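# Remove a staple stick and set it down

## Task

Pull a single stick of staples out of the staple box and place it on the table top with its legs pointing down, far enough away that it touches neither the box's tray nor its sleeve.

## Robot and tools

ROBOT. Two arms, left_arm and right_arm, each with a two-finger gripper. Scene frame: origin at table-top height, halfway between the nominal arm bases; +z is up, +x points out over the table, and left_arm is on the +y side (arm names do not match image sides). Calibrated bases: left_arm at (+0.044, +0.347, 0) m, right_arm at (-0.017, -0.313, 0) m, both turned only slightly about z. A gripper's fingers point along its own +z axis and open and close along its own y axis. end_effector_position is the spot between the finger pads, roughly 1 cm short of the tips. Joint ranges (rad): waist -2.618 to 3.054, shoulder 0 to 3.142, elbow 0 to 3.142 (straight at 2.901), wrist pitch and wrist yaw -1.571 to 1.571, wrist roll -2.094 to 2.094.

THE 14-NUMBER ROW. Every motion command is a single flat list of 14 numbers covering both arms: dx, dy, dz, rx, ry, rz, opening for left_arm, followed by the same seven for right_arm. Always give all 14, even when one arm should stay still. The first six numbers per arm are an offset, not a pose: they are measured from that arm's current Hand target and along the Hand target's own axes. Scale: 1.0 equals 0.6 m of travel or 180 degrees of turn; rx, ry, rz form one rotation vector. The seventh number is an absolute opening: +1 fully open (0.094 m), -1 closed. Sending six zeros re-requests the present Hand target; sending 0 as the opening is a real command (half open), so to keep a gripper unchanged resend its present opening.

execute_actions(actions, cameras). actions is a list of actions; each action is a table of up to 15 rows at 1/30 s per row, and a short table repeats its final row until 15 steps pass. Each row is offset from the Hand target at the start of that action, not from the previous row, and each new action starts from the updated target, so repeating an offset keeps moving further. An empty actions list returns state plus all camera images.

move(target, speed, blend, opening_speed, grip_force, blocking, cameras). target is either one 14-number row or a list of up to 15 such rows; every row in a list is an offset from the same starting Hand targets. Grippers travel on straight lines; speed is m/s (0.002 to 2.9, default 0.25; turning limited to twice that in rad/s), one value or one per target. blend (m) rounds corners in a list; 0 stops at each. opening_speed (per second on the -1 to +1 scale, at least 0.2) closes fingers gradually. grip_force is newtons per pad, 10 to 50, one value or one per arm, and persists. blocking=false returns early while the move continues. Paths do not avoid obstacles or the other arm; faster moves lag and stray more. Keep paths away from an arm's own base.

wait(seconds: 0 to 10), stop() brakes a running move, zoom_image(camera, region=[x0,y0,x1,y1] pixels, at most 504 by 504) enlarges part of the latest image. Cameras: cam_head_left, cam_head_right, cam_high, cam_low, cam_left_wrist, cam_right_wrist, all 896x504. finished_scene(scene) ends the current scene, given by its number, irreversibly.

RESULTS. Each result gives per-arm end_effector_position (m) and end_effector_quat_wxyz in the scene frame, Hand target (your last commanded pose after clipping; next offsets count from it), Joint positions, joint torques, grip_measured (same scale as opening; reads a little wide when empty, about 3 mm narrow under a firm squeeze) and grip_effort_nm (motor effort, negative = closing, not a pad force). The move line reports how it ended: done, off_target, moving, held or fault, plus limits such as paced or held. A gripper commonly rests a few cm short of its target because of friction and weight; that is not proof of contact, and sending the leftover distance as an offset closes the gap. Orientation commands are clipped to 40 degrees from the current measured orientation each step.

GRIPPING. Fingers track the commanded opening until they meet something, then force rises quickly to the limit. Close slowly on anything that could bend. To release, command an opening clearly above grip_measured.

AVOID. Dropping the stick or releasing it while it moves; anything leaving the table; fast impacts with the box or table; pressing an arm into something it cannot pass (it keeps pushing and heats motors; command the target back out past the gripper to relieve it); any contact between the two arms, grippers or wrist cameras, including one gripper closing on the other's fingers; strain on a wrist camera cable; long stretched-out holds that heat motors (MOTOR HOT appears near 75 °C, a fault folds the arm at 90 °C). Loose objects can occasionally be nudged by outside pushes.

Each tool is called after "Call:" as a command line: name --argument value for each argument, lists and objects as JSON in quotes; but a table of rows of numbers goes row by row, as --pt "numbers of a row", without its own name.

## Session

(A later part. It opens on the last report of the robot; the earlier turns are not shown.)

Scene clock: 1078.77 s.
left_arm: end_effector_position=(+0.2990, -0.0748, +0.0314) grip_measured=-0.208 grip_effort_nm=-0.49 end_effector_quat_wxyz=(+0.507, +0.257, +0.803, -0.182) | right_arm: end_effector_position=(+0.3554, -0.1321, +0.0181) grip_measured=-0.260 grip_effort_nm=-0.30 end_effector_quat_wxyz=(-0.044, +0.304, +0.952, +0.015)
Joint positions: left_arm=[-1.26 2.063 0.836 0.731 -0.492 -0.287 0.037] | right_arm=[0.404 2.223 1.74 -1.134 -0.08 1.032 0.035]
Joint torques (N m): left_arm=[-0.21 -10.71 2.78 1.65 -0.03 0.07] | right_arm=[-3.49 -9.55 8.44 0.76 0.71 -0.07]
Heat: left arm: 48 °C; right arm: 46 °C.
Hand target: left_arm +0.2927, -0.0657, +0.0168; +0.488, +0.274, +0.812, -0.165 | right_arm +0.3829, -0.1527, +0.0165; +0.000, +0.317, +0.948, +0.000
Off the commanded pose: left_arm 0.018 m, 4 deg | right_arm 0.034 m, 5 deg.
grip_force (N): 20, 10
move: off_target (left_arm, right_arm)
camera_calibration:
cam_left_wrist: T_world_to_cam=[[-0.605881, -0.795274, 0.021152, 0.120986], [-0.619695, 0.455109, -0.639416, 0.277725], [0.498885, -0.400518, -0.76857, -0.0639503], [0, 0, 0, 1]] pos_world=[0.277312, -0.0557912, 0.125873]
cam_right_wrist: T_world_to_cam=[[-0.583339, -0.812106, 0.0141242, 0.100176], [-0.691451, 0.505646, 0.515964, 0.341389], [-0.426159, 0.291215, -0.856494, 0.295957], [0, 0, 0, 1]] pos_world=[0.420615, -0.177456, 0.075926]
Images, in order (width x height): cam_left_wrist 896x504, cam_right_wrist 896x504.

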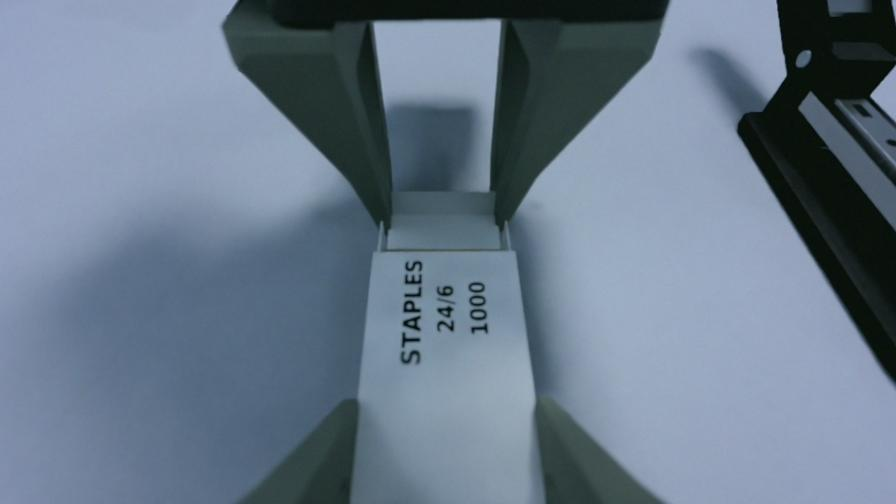

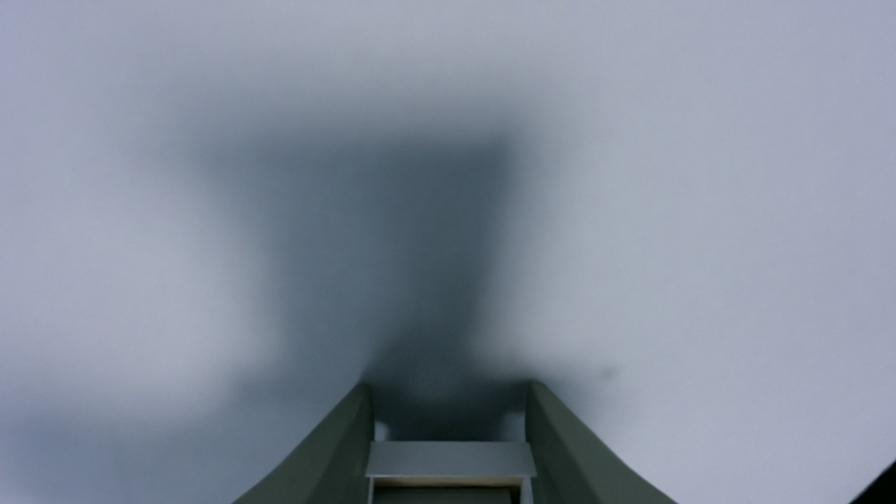

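Call:
move --target '[0.0235, 0, -0.044, 0, 0, 0, -0.3, -0.04, 0, 0, 0, 0, 0, -0.36]' --speed 0.06 --grip_force '[25, 18]' --cameras '["cam_right_wrist", "cam_left_wrist"]'

Scene clock: 1083.73 s.
left_arm: end_effector_position=(+0.2762, -0.0581, +0.0289) grip_measured=-0.210 grip_effort_nm=-0.58 end_effector_quat_wxyz=(+0.509, +0.261, +0.799, -0.183) | right_arm: end_effector_position=(+0.3938, -0.1704, +0.0186) grip_measured=-0.357 grip_effort_nm=-0.17 end_effector_quat_wxyz=(-0.012, +0.322, +0.947, -0.001)
Joint positions: left_arm=[-1.306 2.02 0.727 0.792 -0.531 -0.3 0.037] | right_arm=[0.315 2.282 1.844 -1.153 -0.012 0.983 0.03]
Joint torques (N m): left_arm=[-0.73 -11.17 2.39 1.37 -0.1 -0.11] | right_arm=[0.7 -9.88 7.88 0.63 0.1 -0.09]
Heat: left arm: 48 °C; right arm: 46 °C.
Hand target: left_arm +0.2689, -0.0476, +0.0167; +0.488, +0.274, +0.812, -0.165 | right_arm +0.4020, -0.1670, +0.0165; +0.000, +0.317, +0.949, +0.000
Off the commanded pose: left_arm 0.018 m, 4 deg | right_arm 0.009 m, 1 deg.
grip_force (N): 25, 18
move: off_target (left_arm)
camera_calibration:
cam_left_wrist: T_world_to_cam=[[-0.611695, -0.790939, 0.0156518, 0.122486], [-0.610875, 0.459681, -0.644612, 0.252357], [0.502654, -0.403867, -0.76435, -0.0491785], [0, 0, 0, 1]] pos_world=[0.253803, -0.0389859, 0.123166]
cam_right_wrist: T_world_to_cam=[[-0.614323, -0.788666, 0.0247403, 0.107419], [-0.696069, 0.556429, 0.453733, 0.398688], [-0.37161, 0.261518, -0.890794, 0.298021], [0, 0, 0, 1]] pos_world=[0.454253, -0.215062, 0.0819194]
Images, in order (width x height): cam_left_wrist 896x504, cam_right_wrist 896x504.

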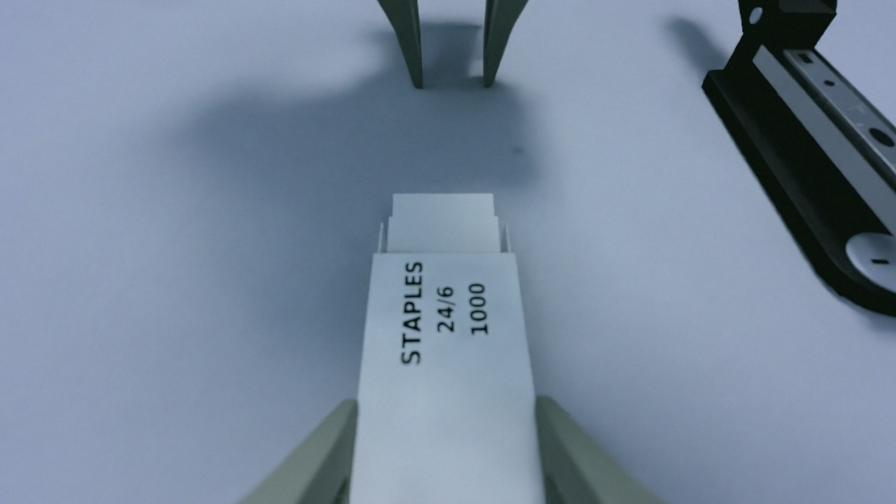

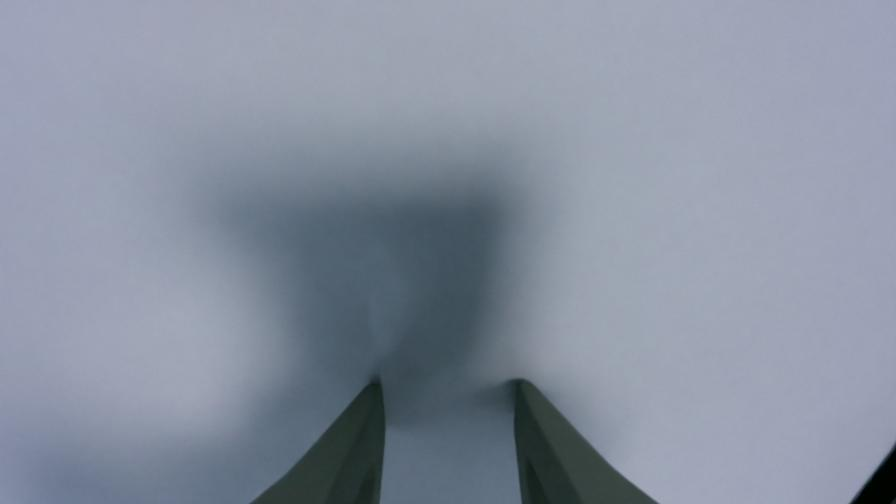

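Call:
move --pt "0 0 0 0 0 0 -0.3 0 0 -0.0725 0 0 0 -0.6" --pt "0 0 0 0 0 0 -0.3 0.1832 0 -0.064 0 0 0 -0.6" --speed 0.2 --blend '[0.03, 0]' --grip_force '[20, 15]' --cameras '["cam_right_wrist"]'

Scene clock: 1100.20 s.
left_arm: end_effector_position=(+0.2762, -0.0581, +0.0289) grip_measured=-0.210 grip_effort_nm=-0.49 end_effector_quat_wxyz=(+0.509, +0.261, +0.799, -0.183) | right_arm: end_effector_position=(+0.3078, -0.1009, +0.0408) grip_measured=-0.597 grip_effort_nm=-0.17 end_effector_quat_wxyz=(-0.021, +0.311, +0.950, -0.016)
Joint positions: left_arm=[-1.306 2.02 0.727 0.792 -0.531 -0.3 0.037] | right_arm=[0.559 2.105 1.646 -1.163 -0.012 1.202 0.019]
Joint torques (N m): left_arm=[-0.66 -11.23 2.45 1.35 -0.14 -0.1] | right_arm=[-0.27 -13.65 5.52 0.54 0.1 0.08]
Heat: left arm: 51 °C; right arm: 42 °C.
Hand target: left_arm +0.2689, -0.0476, +0.0167; +0.488, +0.274, +0.812, -0.165 | right_arm +0.3141, -0.1011, +0.0549; +0.000, +0.317, +0.948, +0.000
Off the commanded pose: left_arm 0.018 m, 4 deg | right_arm 0.015 m, 3 deg.
grip_force (N): 20, 15
move: off_target (left_arm, right_arm); blend cut to 0.0217 m at target 1
camera_calibration:
cam_right_wrist: T_world_to_cam=[[-0.593381, -0.802771, 0.0588081, 0.0996394], [-0.697384, 0.549214, 0.460456, 0.289505], [-0.401939, 0.232214, -0.885732, 0.273842], [0, 0, 0, 1]] pos_world=[0.371088, -0.142603, 0.103387]
Images, in order (width x height): cam_right_wrist 896x504.

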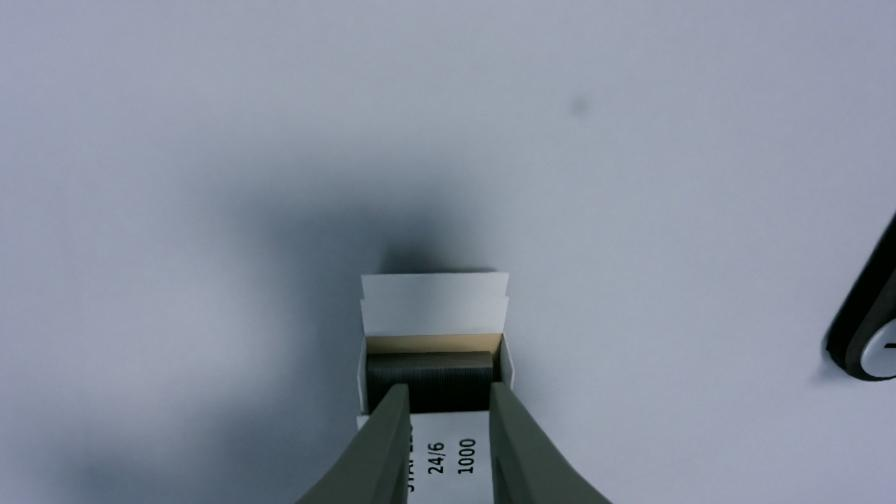

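Call:
move --target '[0, 0, 0, 0, 0, 0, -0.3, 0.0067, 0.0042, 0.0415, 0, 0, 0, -0.6]' --speed 0.12 --cameras '["cam_right_wrist"]'

Scene clock: 1117.93 s.
left_arm: end_effector_position=(+0.2762, -0.0581, +0.0289) grip_measured=-0.210 grip_effort_nm=-0.49 end_effector_quat_wxyz=(+0.509, +0.260, +0.800, -0.183) | right_arm: end_effector_position=(+0.3087, -0.1005, +0.0261) grip_measured=-0.597 grip_effort_nm=-0.17 end_effector_quat_wxyz=(-0.015, +0.316, +0.948, -0.009)
Joint positions: left_arm=[-1.306 2.02 0.727 0.792 -0.531 -0.302 0.037] | right_arm=[0.559 2.105 1.587 -1.086 -0.011 1.214 0.019]
Joint torques (N m): left_arm=[-0.55 -11.21 2.29 1.34 -0.13 -0.12] | right_arm=[0.88 -11.25 5.33 0.71 0.1 0.07]
Heat: left arm: 53 °C; right arm: 47 °C.
Hand target: left_arm +0.2689, -0.0476, +0.0167; +0.488, +0.274, +0.812, -0.165 | right_arm +0.3124, -0.0966, +0.0300; +0.000, +0.317, +0.949, +0.000
Off the commanded pose: left_arm 0.018 m, 4 deg | right_arm 0.007 m, 2 deg.
grip_force (N): 20, 15
move: off_target (left_arm)
camera_calibration:
cam_right_wrist: T_world_to_cam=[[-0.603594, -0.796177, 0.0421495, 0.105574], [-0.698103, 0.5533, 0.454434, 0.297456], [-0.385132, 0.244869, -0.889782, 0.257289], [0, 0, 0, 1]] pos_world=[0.370469, -0.143529, 0.0893072]
Images, in order (width x height): cam_right_wrist 896x504.

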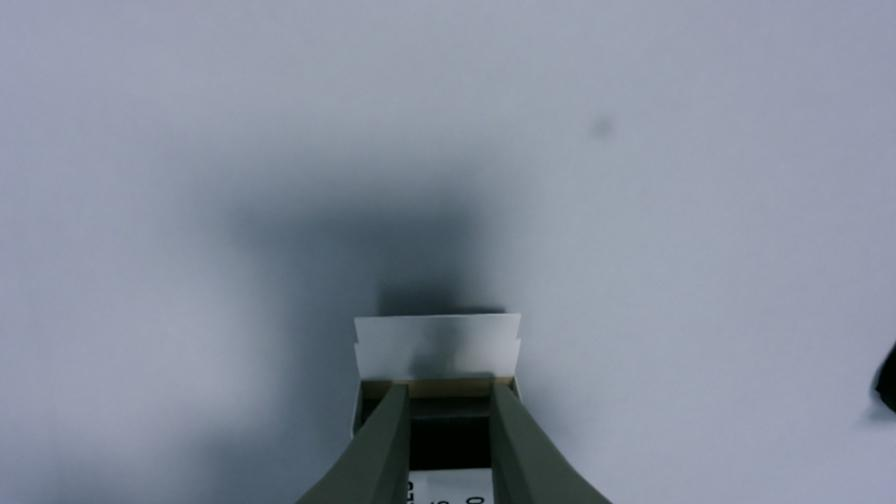

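Call:
move --pt "0 0 0 0 0 0 -0.3 0.0108 0.0067 0.0 0 0 0 -0.6" --pt "0 0 0 0 0 0 -0.3 0.0108 0.0067 0.03 0 0 0 -0.6" --speed 0.05 --cameras '["cam_right_wrist"]'

Scene clock: 1133.83 s.
left_arm: end_effector_position=(+0.2760, -0.0576, +0.0284) grip_measured=-0.210 grip_effort_nm=-0.49 end_effector_quat_wxyz=(+0.509, +0.259, +0.800, -0.183) | right_arm: end_effector_position=(+0.3096, -0.0969, +0.0226) grip_measured=-0.597 grip_effort_nm=-0.16 end_effector_quat_wxyz=(-0.003, +0.319, +0.948, -0.009)
Joint positions: left_arm=[-1.306 2.02 0.726 0.792 -0.531 -0.304 0.037] | right_arm=[0.573 2.105 1.573 -1.056 0.005 1.233 0.019]
Joint torques (N m): left_arm=[-0.4 -11.28 2.47 1.38 -0.08 -0.09] | right_arm=[1.32 -9.1 3.75 1.09 -0.05 0.06]
Heat: left arm: 54 °C; right arm: 47 °C.
Hand target: left_arm +0.2689, -0.0475, +0.0166; +0.488, +0.274, +0.812, -0.165 | right_arm +0.3096, -0.0895, +0.0120; +0.000, +0.317, +0.949, +0.000
Off the commanded pose: left_arm 0.017 m, 4 deg | right_arm 0.013 m, 1 deg.
grip_force (N): 20, 15
move: off_target (left_arm, right_arm)
camera_calibration:
cam_right_wrist: T_world_to_cam=[[-0.608313, -0.792984, 0.033643, 0.11116], [-0.705237, 0.559475, 0.435464, 0.301025], [-0.364139, 0.241172, -0.899577, 0.246968], [0, 0, 0, 1]] pos_world=[0.369845, -0.13983, 0.0873415]
Images, in order (width x height): cam_right_wrist 896x504.

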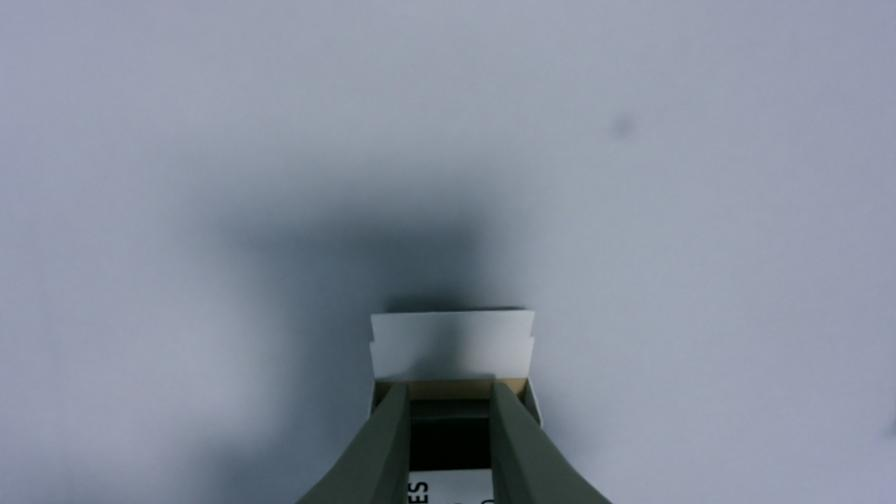

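Call:
move --target '[0, 0, 0, 0, 0, 0, -0.3, -0.042, 0, 0.008, 0, 0, 0, -0.6]' --speed 0.05 --cameras '["cam_right_wrist"]'

Scene clock: 1143.20 s.
left_arm: end_effector_position=(+0.2762, -0.0575, +0.0284) grip_measured=-0.210 grip_effort_nm=-0.49 end_effector_quat_wxyz=(+0.509, +0.259, +0.800, -0.183) | right_arm: end_effector_position=(+0.3222, -0.1047, +0.0171) grip_measured=-0.598 grip_effort_nm=-0.15 end_effector_quat_wxyz=(-0.005, +0.316, +0.949, +0.001)
Joint positions: left_arm=[-1.306 2.02 0.726 0.792 -0.532 -0.305 0.037] | right_arm=[0.533 2.123 1.578 -1.031 -0.009 1.188 0.019]
Joint torques (N m): left_arm=[-0.59 -11.23 2.51 1.34 -0.13 -0.09] | right_arm=[-0.51 -7.62 6.53 0.79 0.07 -0.08]
Heat: left arm: 54 °C; right arm: 46 °C.
Hand target: left_arm +0.2689, -0.0475, +0.0167; +0.488, +0.274, +0.812, -0.165 | right_arm +0.3299, -0.1046, +0.0073; +0.000, +0.317, +0.949, +0.000
Off the commanded pose: left_arm 0.017 m, 4 deg | right_arm 0.012 m, 1 deg.
grip_force (N): 20, 15
move: off_target (left_arm, right_arm)
camera_calibration:
cam_right_wrist: T_world_to_cam=[[-0.604561, -0.796394, 0.0162124, 0.111533], [-0.709349, 0.547519, 0.443899, 0.316483], [-0.362395, 0.256864, -0.89593, 0.2495], [0, 0, 0, 1]] pos_world=[0.382343, -0.148543, 0.0812397]
Images, in order (width x height): cam_right_wrist 896x504.

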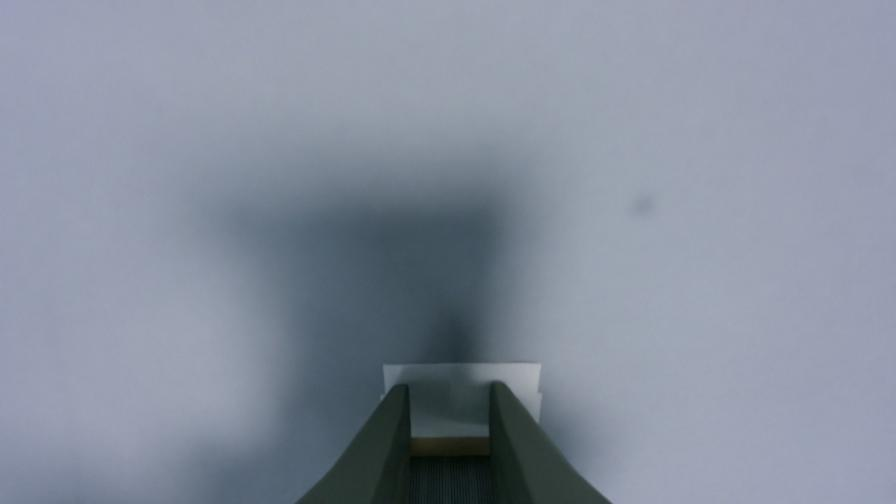

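Call:
move --pt "0 0 0 0 0 0 -0.3 0 0 -0.08 0 0 0 -0.6" --pt "0 0 0 0 0 0 -0.3 -0.11 0 -0.095 0 0 0 -0.3" --speed 0.2 --blend '[0.02, 0]' --cameras '["cam_left_wrist", "cam_right_wrist"]'

Scene clock: 1195.67 s.
left_arm: end_effector_position=(+0.2762, -0.0575, +0.0284) grip_measured=-0.210 grip_effort_nm=-0.49 end_effector_quat_wxyz=(+0.509, +0.259, +0.800, -0.183) | right_arm: end_effector_position=(+0.3796, -0.1457, +0.0607) grip_measured=-0.303 grip_effort_nm=0.13 end_effector_quat_wxyz=(-0.004, +0.321, +0.947, +0.001)
Joint positions: left_arm=[-1.306 2.02 0.726 0.792 -0.532 -0.305 0.037] | right_arm=[0.383 2.221 1.911 -1.265 -0.007 1.047 0.033]
Joint torques (N m): left_arm=[-0.43 -11.21 2.4 1.37 -0.08 -0.04] | right_arm=[0.43 -10.35 8.46 0.3 0.06 -0.07]
Heat: left arm: 55 °C; right arm: 39 °C.
Hand target: left_arm +0.2689, -0.0475, +0.0166; +0.488, +0.274, +0.812, -0.165 | right_arm +0.3826, -0.1444, +0.0642; +0.000, +0.317, +0.949, +0.000
Off the commanded pose: left_arm 0.017 m, 4 deg | right_arm 0.005 m, 1 deg.
grip_force (N): 20, 15
move: off_target (left_arm)
camera_calibration:
cam_left_wrist: T_world_to_cam=[[-0.60912, -0.792844, 0.0192564, 0.122001], [-0.614244, 0.456269, -0.643835, 0.252532], [0.501674, -0.404001, -0.764922, -0.0489879], [0, 0, 0, 1]] pos_world=[0.254006, -0.0382858, 0.122768]
cam_right_wrist: T_world_to_cam=[[-0.611548, -0.791066, 0.0149657, 0.116319], [-0.70544, 0.553724, 0.442429, 0.359871], [-0.358278, 0.260009, -0.896678, 0.318845], [0, 0, 0, 1]] pos_world=[0.439238, -0.190156, 0.124943]
Images, in order (width x height): cam_left_wrist 896x504, cam_right_wrist 896x504.

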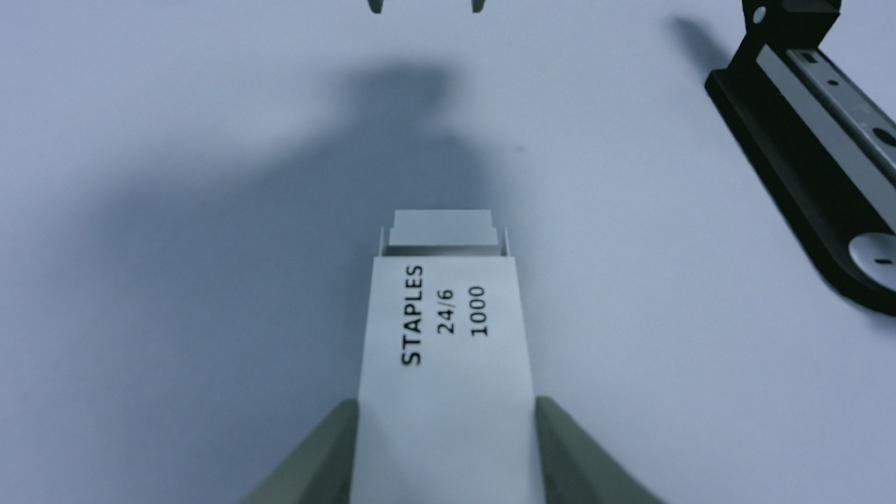

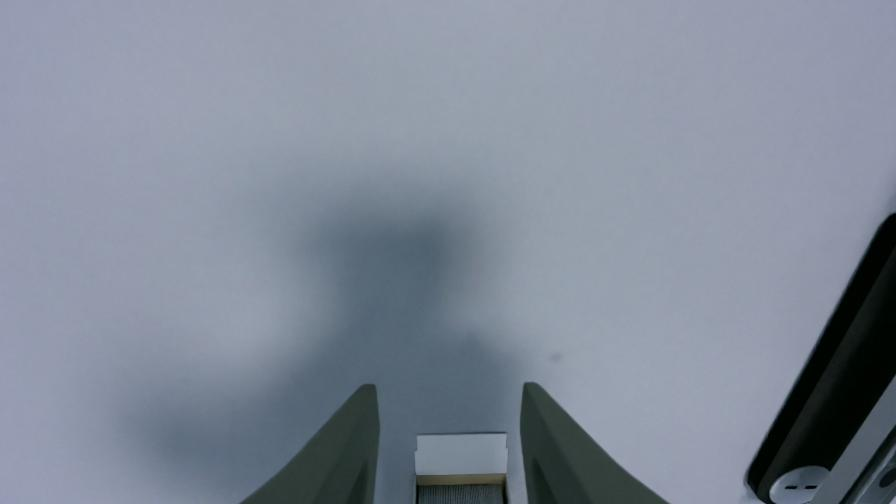

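Call:
move --target '[-0.0825, 0, -0.0137, 0, 0.139, 0, -0.3, 0, 0, 0, 0, 0, 0, -0.3]' --speed 0.08 --cameras '["cam_left_wrist", "cam_right_wrist"]'

Scene clock: 1203.03 s.
left_arm: end_effector_position=(+0.2797, -0.0581, +0.0598) grip_measured=-0.210 grip_effort_nm=-0.49 end_effector_quat_wxyz=(+0.305, +0.307, +0.895, -0.104) | right_arm: end_effector_position=(+0.3796, -0.1457, +0.0607) grip_measured=-0.303 grip_effort_nm=0.13 end_effector_quat_wxyz=(-0.004, +0.321, +0.947, +0.001)
Joint positions: left_arm=[-1.216 1.887 1.202 -0.292 -0.296 -0.406 0.037] | right_arm=[0.383 2.221 1.911 -1.265 -0.007 1.047 0.033]
Joint torques (N m): left_arm=[0.62 -10.48 8.57 1.2 -0.13 -0.04] | right_arm=[0.4 -10.37 8.58 0.31 0.05 -0.07]
Heat: left arm: 54 °C; right arm: 38 °C.
Hand target: left_arm +0.2817, -0.0572, +0.0642; +0.300, +0.303, +0.899, -0.101 | right_arm +0.3826, -0.1444, +0.0642; +0.000, +0.317, +0.949, +0.000
Off the commanded pose: left_arm 0.005 m, 1 deg | right_arm 0.005 m, 1 deg.
grip_force (N): 20, 15
move: done
camera_calibration:
cam_left_wrist: T_world_to_cam=[[-0.625367, -0.780307, -0.00608784, 0.129861], [-0.762004, 0.612343, -0.210679, 0.299667], [0.168122, -0.127113, -0.977536, 0.0950613], [0, 0, 0, 1]] pos_world=[0.293577, -0.0700841, 0.15685]
cam_right_wrist: T_world_to_cam=[[-0.611548, -0.791066, 0.0149657, 0.116319], [-0.70544, 0.553724, 0.442429, 0.359871], [-0.358278, 0.260009, -0.896678, 0.318845], [0, 0, 0, 1]] pos_world=[0.439238, -0.190156, 0.124943]
Images, in order (width x height): cam_left_wrist 896x504, cam_right_wrist 896x504.

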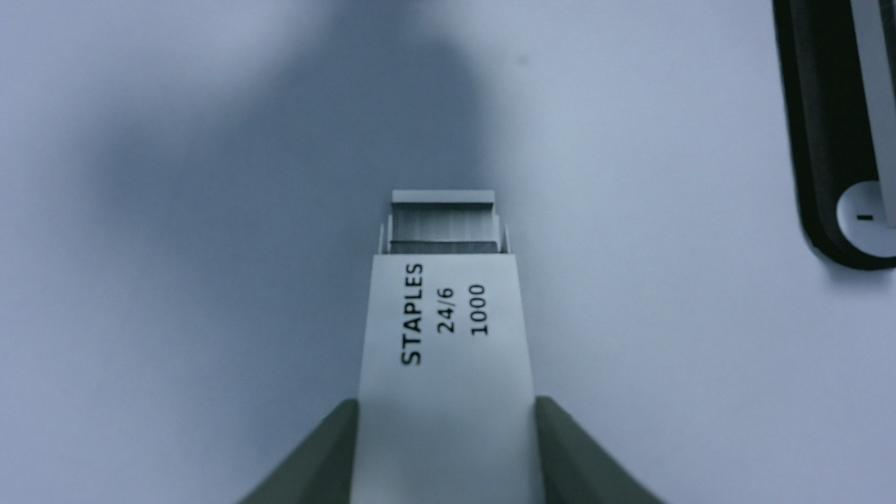

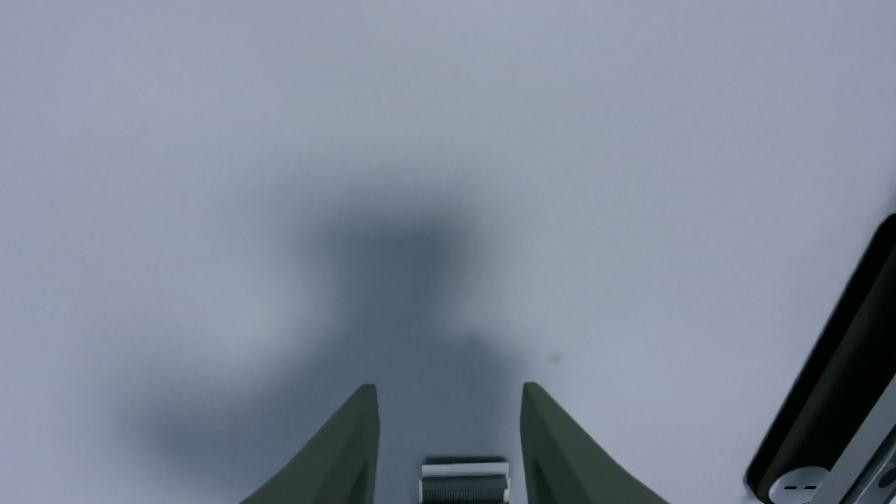

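Call:
zoom_image --camera "cam_left_wrist" --region '[360, 170, 530, 280]'

Scaled by 2.965 from the camera's 896x504 image, which has a finer 1280x720 frame.

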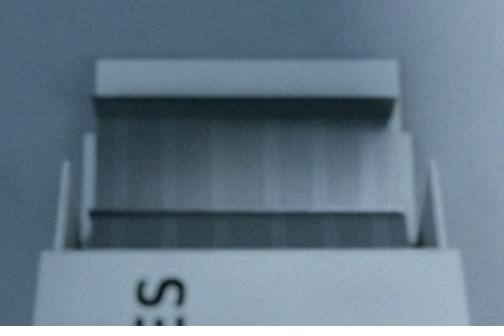

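Call:
move --target '[0.069, 0, 0.0473, 0, -0.139, 0, -0.3, 0, 0, 0, 0, 0, 0, -0.05]' --speed 0.06 --cameras '["cam_left_wrist", "cam_right_wrist"]'

Scene clock: 1217.80 s.
left_arm: end_effector_position=(+0.2713, -0.0500, +0.0290) grip_measured=-0.210 grip_effort_nm=-0.49 end_effector_quat_wxyz=(+0.489, +0.269, +0.812, -0.171) | right_arm: end_effector_position=(+0.3796, -0.1457, +0.0607) grip_measured=-0.053 grip_effort_nm=0.13 end_effector_quat_wxyz=(-0.004, +0.321, +0.947, +0.001)
Joint positions: left_arm=[-1.307 1.963 0.719 0.683 -0.519 -0.319 0.037] | right_arm=[0.383 2.221 1.911 -1.265 -0.007 1.047 0.044]
Joint torques (N m): left_arm=[-0.54 -6.74 3.44 2.45 -0.24 0.09] | right_arm=[0.36 -10.39 8.5 0.31 0.06 -0.06]
Heat: left arm: 51 °C; right arm: 37 °C.
Hand target: left_arm +0.2689, -0.0475, +0.0167; +0.488, +0.274, +0.812, -0.165 | right_arm +0.3826, -0.1444, +0.0642; +0.000, +0.317, +0.948, +0.000
Off the commanded pose: left_arm 0.013 m, 1 deg | right_arm 0.005 m, 1 deg.
grip_force (N): 20, 15
move: off_target (left_arm)
camera_calibration:
cam_left_wrist: T_world_to_cam=[[-0.613362, -0.78979, 0.00434845, 0.126646], [-0.631744, 0.487302, -0.602857, 0.251675], [0.474012, -0.372517, -0.797837, -0.0330599], [0, 0, 0, 1]] pos_world=[0.252345, -0.0349333, 0.124797]
cam_right_wrist: T_world_to_cam=[[-0.611548, -0.791066, 0.0149657, 0.116319], [-0.70544, 0.553724, 0.442429, 0.359871], [-0.358278, 0.260009, -0.896678, 0.318845], [0, 0, 0, 1]] pos_world=[0.439238, -0.190156, 0.124943]
Images, in order (width x height): cam_left_wrist 896x504, cam_right_wrist 896x504.

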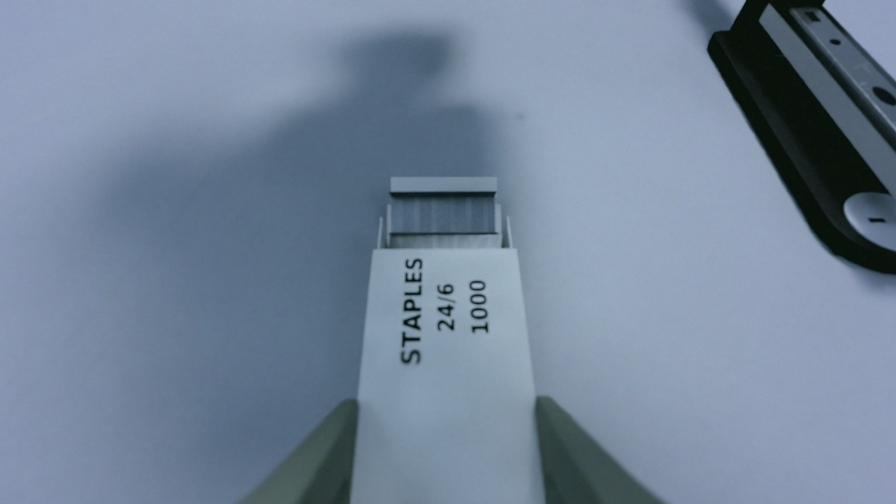

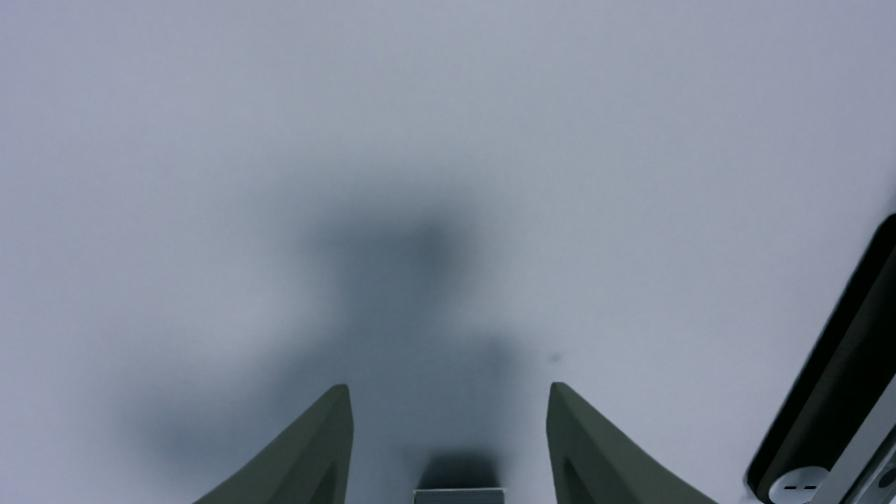

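Call:
move --target '[0, 0, 0, 0, 0, 0, -0.3, 0.1233, -0.0033, 0.0153, 0, 0, 0, -0.1]' --speed 0.2 --cameras '["cam_right_wrist"]'

Scene clock: 1235.40 s.
left_arm: end_effector_position=(+0.2713, -0.0500, +0.0289) grip_measured=-0.210 grip_effort_nm=-0.49 end_effector_quat_wxyz=(+0.489, +0.269, +0.812, -0.171) | right_arm: end_effector_position=(+0.3171, -0.1015, +0.0423) grip_measured=-0.097 grip_effort_nm=-0.17 end_effector_quat_wxyz=(-0.018, +0.311, +0.950, -0.015)
Joint positions: left_arm=[-1.307 1.963 0.719 0.683 -0.519 -0.319 0.037] | right_arm=[0.547 2.129 1.689 -1.178 -0.008 1.19 0.042]
Joint torques (N m): left_arm=[-0.57 -6.67 3.38 2.47 -0.25 0.07] | right_arm=[-0.2 -13.61 5.33 0.56 0.06 0.06]
Heat: left arm: 48 °C; right arm: 38 °C.
Hand target: left_arm +0.2689, -0.0474, +0.0165; +0.488, +0.274, +0.812, -0.164 | right_arm +0.3223, -0.1014, +0.0551; +0.000, +0.317, +0.949, +0.000
Off the commanded pose: left_arm 0.013 m, 1 deg | right_arm 0.014 m, 3 deg.
grip_force (N): 20, 15
move: off_target (left_arm, right_arm)
camera_calibration:
cam_right_wrist: T_world_to_cam=[[-0.593517, -0.802925, 0.0552156, 0.104791], [-0.7003, 0.549032, 0.456228, 0.296756], [-0.396632, 0.232112, -0.888148, 0.27751], [0, 0, 0, 1]] pos_world=[0.380082, -0.143202, 0.105296]
Images, in order (width x height): cam_right_wrist 896x504.

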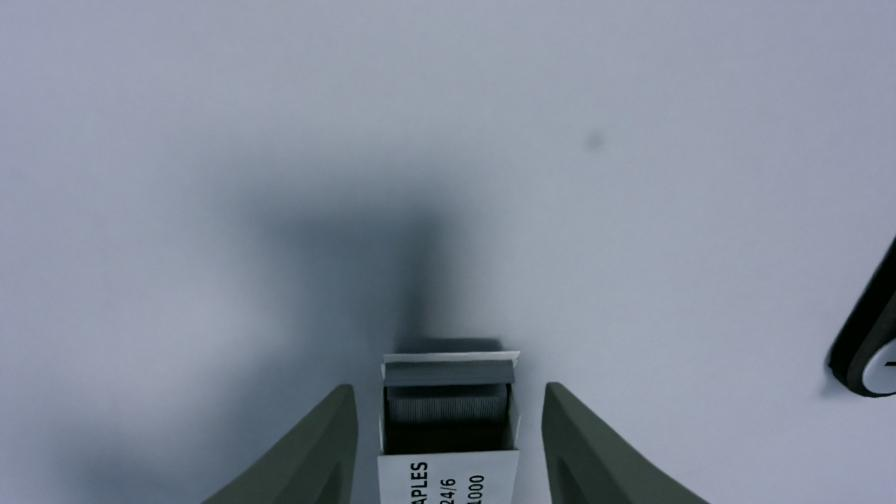

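Call:
zoom_image --camera "cam_right_wrist" --region '[360, 330, 540, 470]'

Scaled by 2.800 from the camera's 896x504 image, which has a finer 1280x720 frame.

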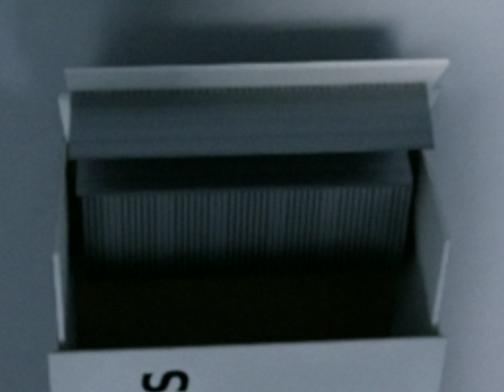

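Call:
move --pt "0 0 0 0 0 0 -0.3 0.003 0 0.02 0 0 0 -0.6" --pt "0 0 0 0 0 0 -0.3 0.005 0 0.0718 0 0 0 -0.6" --speed 0.08 --cameras '["cam_right_wrist", "cam_left_wrist"]'

Scene clock: 1277.83 s.
left_arm: end_effector_position=(+0.2713, -0.0500, +0.0289) grip_measured=-0.210 grip_effort_nm=-0.49 end_effector_quat_wxyz=(+0.490, +0.269, +0.811, -0.171) | right_arm: end_effector_position=(+0.3147, -0.1030, +0.0215) grip_measured=-0.597 grip_effort_nm=-0.16 end_effector_quat_wxyz=(-0.012, +0.314, +0.949, -0.008)
Joint positions: left_arm=[-1.307 1.963 0.719 0.683 -0.519 -0.318 0.037] | right_arm=[0.547 2.119 1.59 -1.069 -0.008 1.197 0.019]
Joint torques (N m): left_arm=[-0.44 -6.67 3.41 2.47 -0.26 0.05] | right_arm=[0.47 -9.39 3.78 1.14 0.05 0.08]
Heat: left arm: 45 °C; right arm: 47 °C.
Hand target: left_arm +0.2689, -0.0474, +0.0165; +0.488, +0.275, +0.812, -0.164 | right_arm +0.3198, -0.0996, +0.0120; +0.000, +0.317, +0.948, +0.000
Off the commanded pose: left_arm 0.013 m, 1 deg | right_arm 0.011 m, 2 deg.
grip_force (N): 20, 15
move: off_target (left_arm, right_arm)
camera_calibration:
cam_left_wrist: T_world_to_cam=[[-0.613782, -0.789468, 0.00340128, 0.12682], [-0.631113, 0.488069, -0.602898, 0.251424], [0.474309, -0.372194, -0.797811, -0.0331593], [0, 0, 0, 1]] pos_world=[0.252244, -0.0349337, 0.124697]
cam_right_wrist: T_world_to_cam=[[-0.599804, -0.799245, 0.0379808, 0.106048], [-0.703696, 0.549501, 0.450399, 0.30663], [-0.38085, 0.243424, -0.892019, 0.254647], [0, 0, 0, 1]] pos_world=[0.376364, -0.145722, 0.0850161]
Images, in order (width x height): cam_left_wrist 896x504, cam_right_wrist 896x504.

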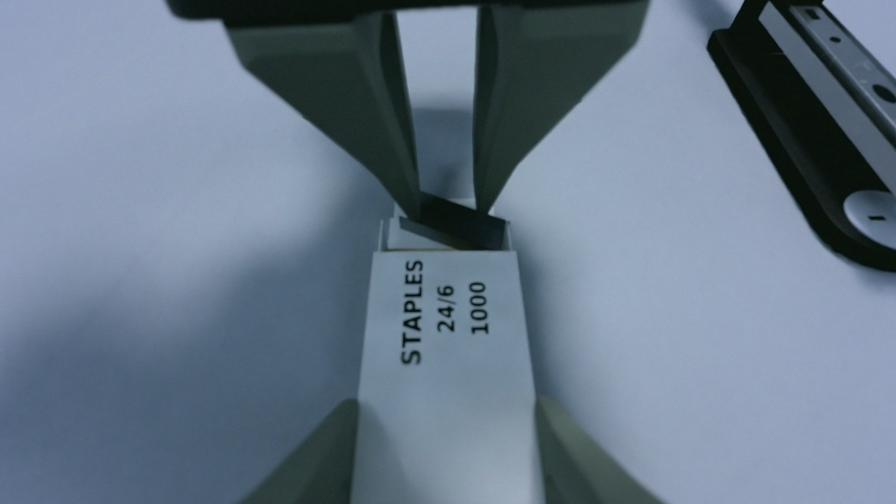

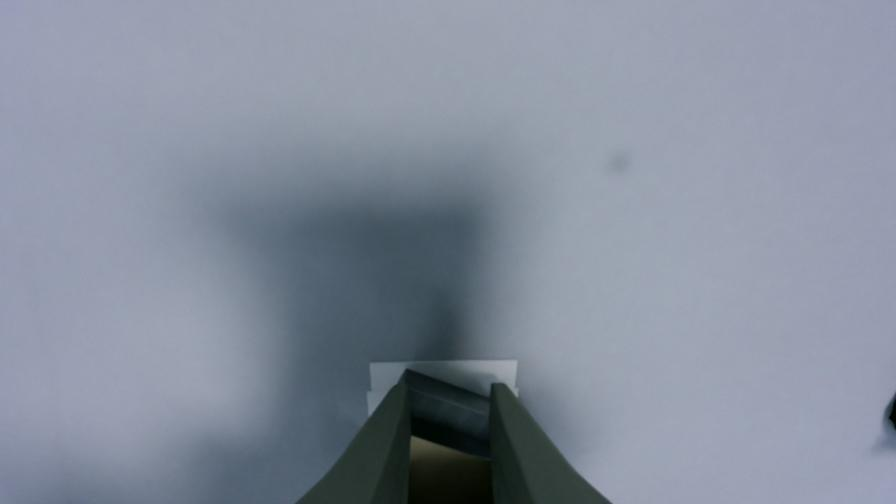

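Call:
move --target '[0, 0, 0, 0, 0, 0, -0.3, 0, 0, -0.085, 0, 0, 0, -0.6]' --speed 0.12 --cameras '["cam_right_wrist", "cam_left_wrist"]'

Scene clock: 1283.67 s.
left_arm: end_effector_position=(+0.2713, -0.0500, +0.0289) grip_measured=-0.210 grip_effort_nm=-0.49 end_effector_quat_wxyz=(+0.490, +0.269, +0.811, -0.171) | right_arm: end_effector_position=(+0.3147, -0.1031, +0.0426) grip_measured=-0.597 grip_effort_nm=-0.16 end_effector_quat_wxyz=(-0.018, +0.314, +0.949, -0.015)
Joint positions: left_arm=[-1.307 1.963 0.719 0.683 -0.519 -0.318 0.037] | right_arm=[0.547 2.117 1.672 -1.172 -0.008 1.198 0.019]
Joint torques (N m): left_arm=[-0.57 -6.65 3.32 2.43 -0.25 0] | right_arm=[0.49 -13.42 8.06 0.22 0.05 0.09]
Heat: left arm: 44 °C; right arm: 46 °C.
Hand target: left_arm +0.2689, -0.0474, +0.0165; +0.488, +0.275, +0.812, -0.164 | right_arm +0.3198, -0.0996, +0.0629; +0.000, +0.317, +0.948, +0.000
Off the commanded pose: left_arm 0.013 m, 1 deg | right_arm 0.021 m, 3 deg.
grip_force (N): 20, 15
move: off_target (left_arm, right_arm)
camera_calibration:
cam_left_wrist: T_world_to_cam=[[-0.613782, -0.789468, 0.00340128, 0.12682], [-0.631113, 0.488069, -0.602898, 0.251424], [0.474309, -0.372194, -0.797811, -0.0331593], [0, 0, 0, 1]] pos_world=[0.252244, -0.0349337, 0.124697]
cam_right_wrist: T_world_to_cam=[[-0.599616, -0.798366, 0.0554293, 0.104437], [-0.696131, 0.554493, 0.456003, 0.295004], [-0.394793, 0.234841, -0.88825, 0.276845], [0, 0, 0, 1]] pos_world=[0.37728, -0.145213, 0.105596]
Images, in order (width x height): cam_left_wrist 896x504, cam_right_wrist 896x504.

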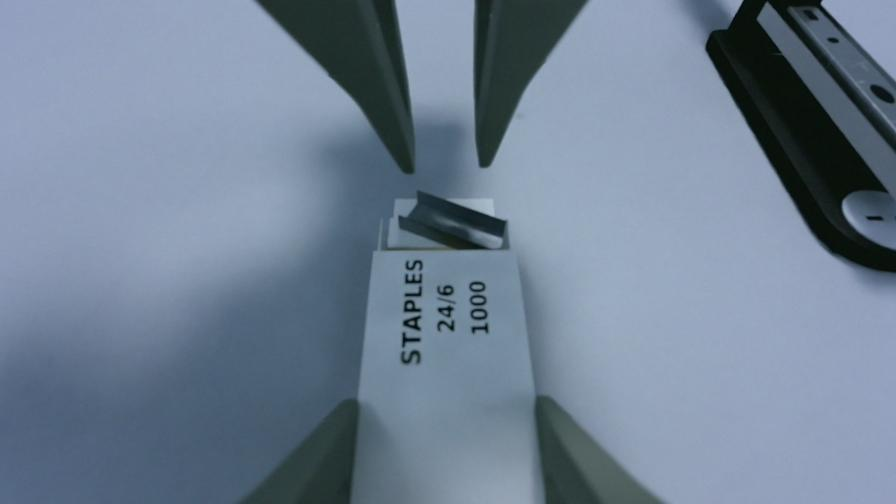

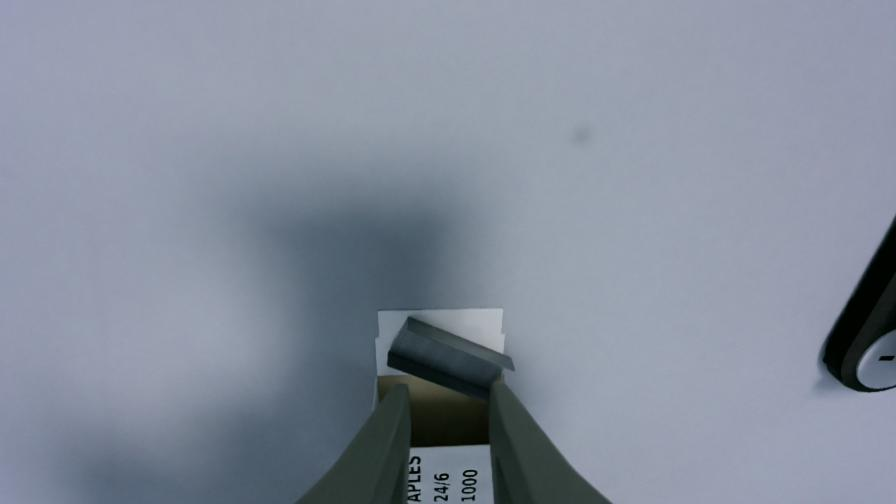

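Call:
zoom_image --camera "cam_right_wrist" --region '[350, 290, 540, 460]'

Call:
zoom_image --camera "cam_left_wrist" --region '[360, 170, 530, 280]'

Scaled by 2.653 from the camera's 896x504 image, which has a finer 1280x720 frame.

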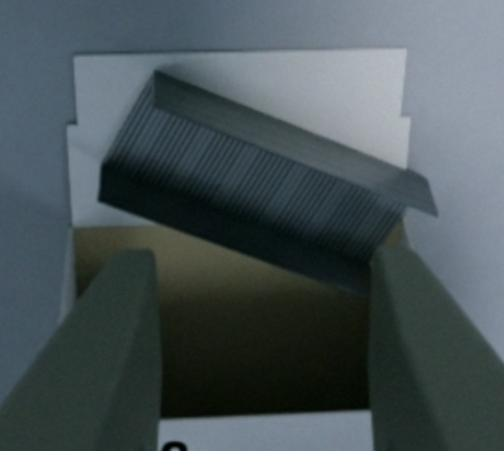

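Scaled by 2.965 from the camera's 896x504 image, which has a finer 1280x720 frame.

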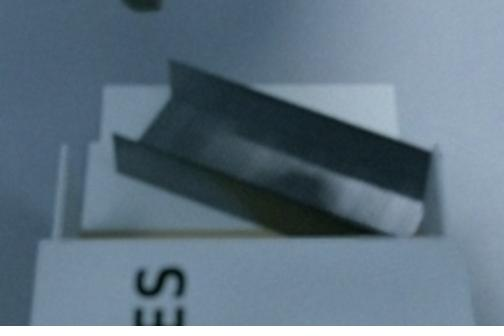

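Call:
move --target '[0, 0, 0, 0, 0, 0, -0.3, 0.0008, -0.01, -0.0085, 0, 0, -0.344, -0.79]' --speed 0.25 --cameras '["cam_right_wrist"]'

Scene clock: 1381.87 s.
left_arm: end_effector_position=(+0.2713, -0.0500, +0.0289) grip_measured=-0.210 grip_effort_nm=-0.49 end_effector_quat_wxyz=(+0.490, +0.269, +0.811, -0.171) | right_arm: end_effector_position=(+0.3131, -0.1041, +0.0494) grip_measured=-0.787 grip_effort_nm=-0.17 end_effector_quat_wxyz=(-0.021, -0.213, +0.977, -0.003)
Joint positions: left_arm=[-1.307 1.963 0.719 0.683 -0.519 -0.318 0.037] | right_arm=[0.547 2.099 1.672 -1.185 -0.008 0.129 0.01]
Joint torques (N m): left_arm=[-0.54 -6.61 3.56 2.42 -0.27 0.05] | right_arm=[0.06 -13.91 6.6 0.29 0.06 -0.09]
Heat: left arm: 42 °C; right arm: 53 °C.
Hand target: left_arm +0.2689, -0.0474, +0.0165; +0.488, +0.275, +0.812, -0.164 | right_arm +0.3158, -0.1041, +0.0680; +0.000, -0.216, +0.976, +0.000
Off the commanded pose: left_arm 0.013 m, 1 deg | right_arm 0.019 m, 2 deg.
grip_force (N): 20, 15
move: off_target (left_arm, right_arm)
camera_calibration:
cam_right_wrist: T_world_to_cam=[[0.411797, -0.91119, 0.0124937, -0.223924], [-0.805666, -0.357632, 0.47223, 0.229866], [-0.425823, -0.204529, -0.881387, 0.246146], [0, 0, 0, 1]] pos_world=[0.382221, -0.071486, 0.111198]
Images, in order (width x height): cam_right_wrist 896x504.

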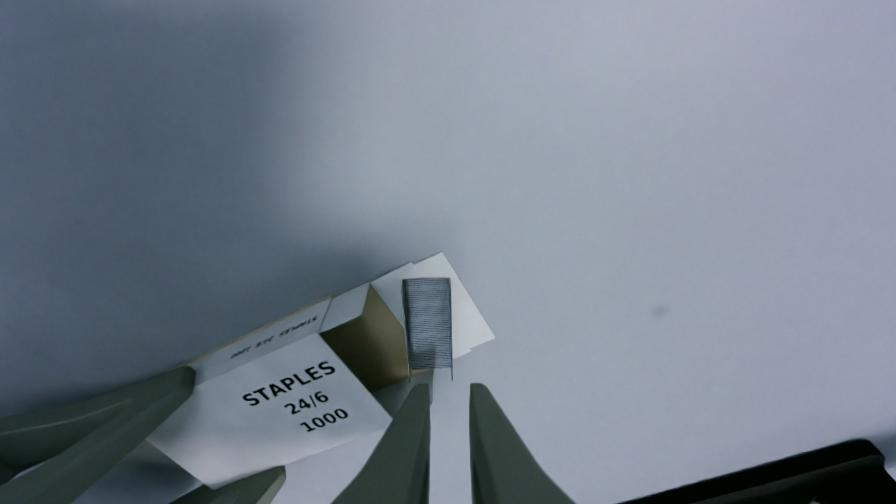

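Call:
wait --seconds 0.1 --cameras '["cam_right_wrist", "cam_high"]'

Scene clock: 1407.30 s.
left_arm: end_effector_position=(+0.2713, -0.0500, +0.0289) grip_measured=-0.210 grip_effort_nm=-0.49 end_effector_quat_wxyz=(+0.490, +0.269, +0.811, -0.171) | right_arm: end_effector_position=(+0.3131, -0.1041, +0.0494) grip_measured=-0.787 grip_effort_nm=-0.17 end_effector_quat_wxyz=(-0.021, -0.213, +0.977, -0.003)
Joint positions: left_arm=[-1.307 1.963 0.719 0.683 -0.519 -0.318 0.037] | right_arm=[0.547 2.099 1.672 -1.185 -0.008 0.128 0.01]
Joint torques (N m): left_arm=[-0.59 -6.71 3.37 2.41 -0.24 0.05] | right_arm=[0.06 -13.93 6.54 0.29 0.07 -0.09]
Heat: left arm: 41 °C; right arm: 51 °C.
Hand target: left_arm +0.2689, -0.0474, +0.0165; +0.488, +0.275, +0.812, -0.164 | right_arm +0.3158, -0.1041, +0.0680; +0.000, -0.216, +0.976, +0.000
Tool commands: left_gripper/opening=-0.3 right_gripper/opening=-0.79
Off the commanded pose: left_arm 0.013 m, 1 deg | right_arm 0.019 m, 2 deg.
grip_force (N): 20, 15
wait: 0.10 s; at rest from the start
camera_calibration:
cam_right_wrist: T_world_to_cam=[[0.412129, -0.91104, 0.0125051, -0.224041], [-0.805507, -0.357906, 0.472295, 0.229778], [-0.425804, -0.204719, -0.881352, 0.246121], [0, 0, 0, 1]] pos_world=[0.382221, -0.0714856, 0.111198]
Images, in order (width x height): cam_high 896x504, cam_right_wrist 896x504.

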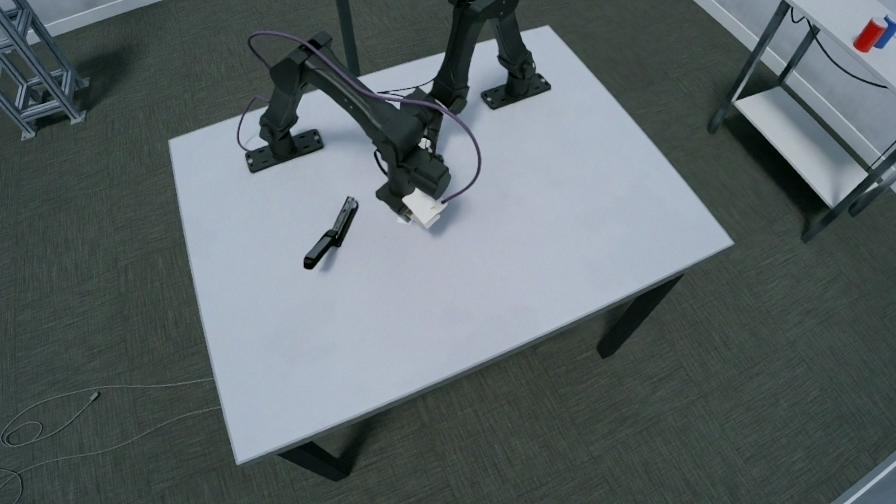

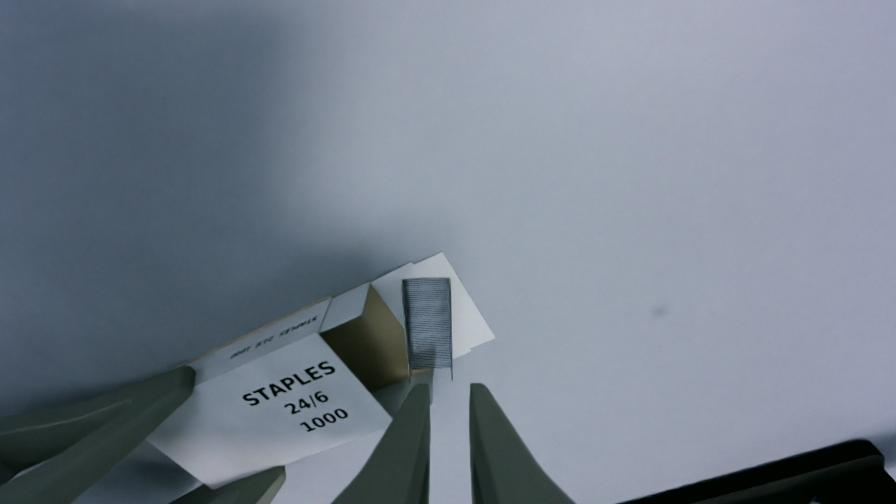

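Call:
move --target '[0,0,0,0,0,0,-0.3, 0,0,0.0667,0,0,0,-0.79]' --speed 0.06 --cameras '["cam_right_wrist"]'

Scene clock: 1430.77 s.
left_arm: end_effector_position=(+0.2713, -0.0500, +0.0289) grip_measured=-0.210 grip_effort_nm=-0.49 end_effector_quat_wxyz=(+0.490, +0.269, +0.811, -0.171) | right_arm: end_effector_position=(+0.3108, -0.1055, +0.0250) grip_measured=-0.787 grip_effort_nm=-0.17 end_effector_quat_wxyz=(-0.015, -0.213, +0.977, -0.001)
Joint positions: left_arm=[-1.307 1.963 0.719 0.683 -0.519 -0.318 0.037] | right_arm=[0.547 2.099 1.573 -1.073 -0.008 0.128 0.01]
Joint torques (N m): left_arm=[-0.57 -6.53 3.41 2.44 -0.27 0.09] | right_arm=[0.03 -10.86 5.53 0.69 0.07 -0.08]
Heat: left arm: 41 °C; right arm: 51 °C.
Hand target: left_arm +0.2689, -0.0474, +0.0165; +0.488, +0.275, +0.812, -0.164 | right_arm +0.3158, -0.1042, +0.0280; +0.000, -0.216, +0.976, +0.000
Off the commanded pose: left_arm 0.013 m, 1 deg | right_arm 0.006 m, 2 deg.
grip_force (N): 20, 15
move: off_target (left_arm)
camera_calibration:
cam_right_wrist: T_world_to_cam=[[0.411995, -0.911121, 0.0108566, -0.224004], [-0.810514, -0.361006, 0.46124, 0.240519], [-0.416326, -0.198828, -0.887209, 0.221167], [0, 0, 0, 1]] pos_world=[0.37931, -0.0732923, 0.0877163]
Images, in order (width x height): cam_right_wrist 896x504.

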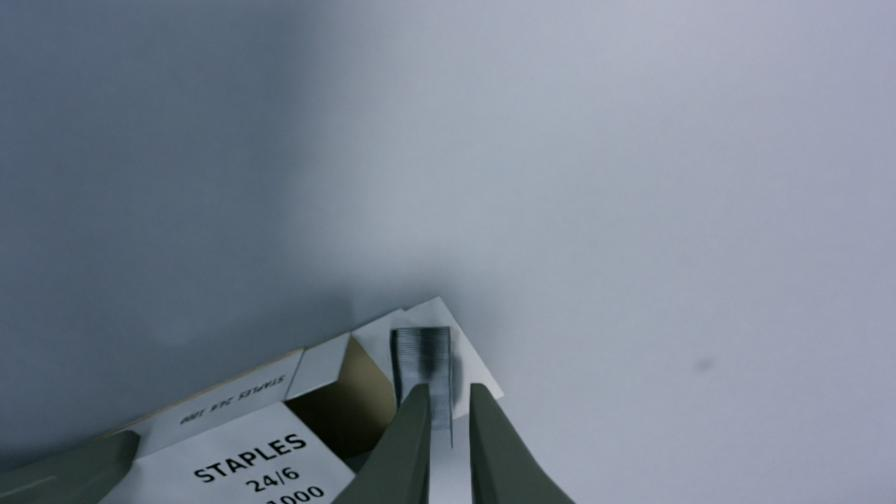

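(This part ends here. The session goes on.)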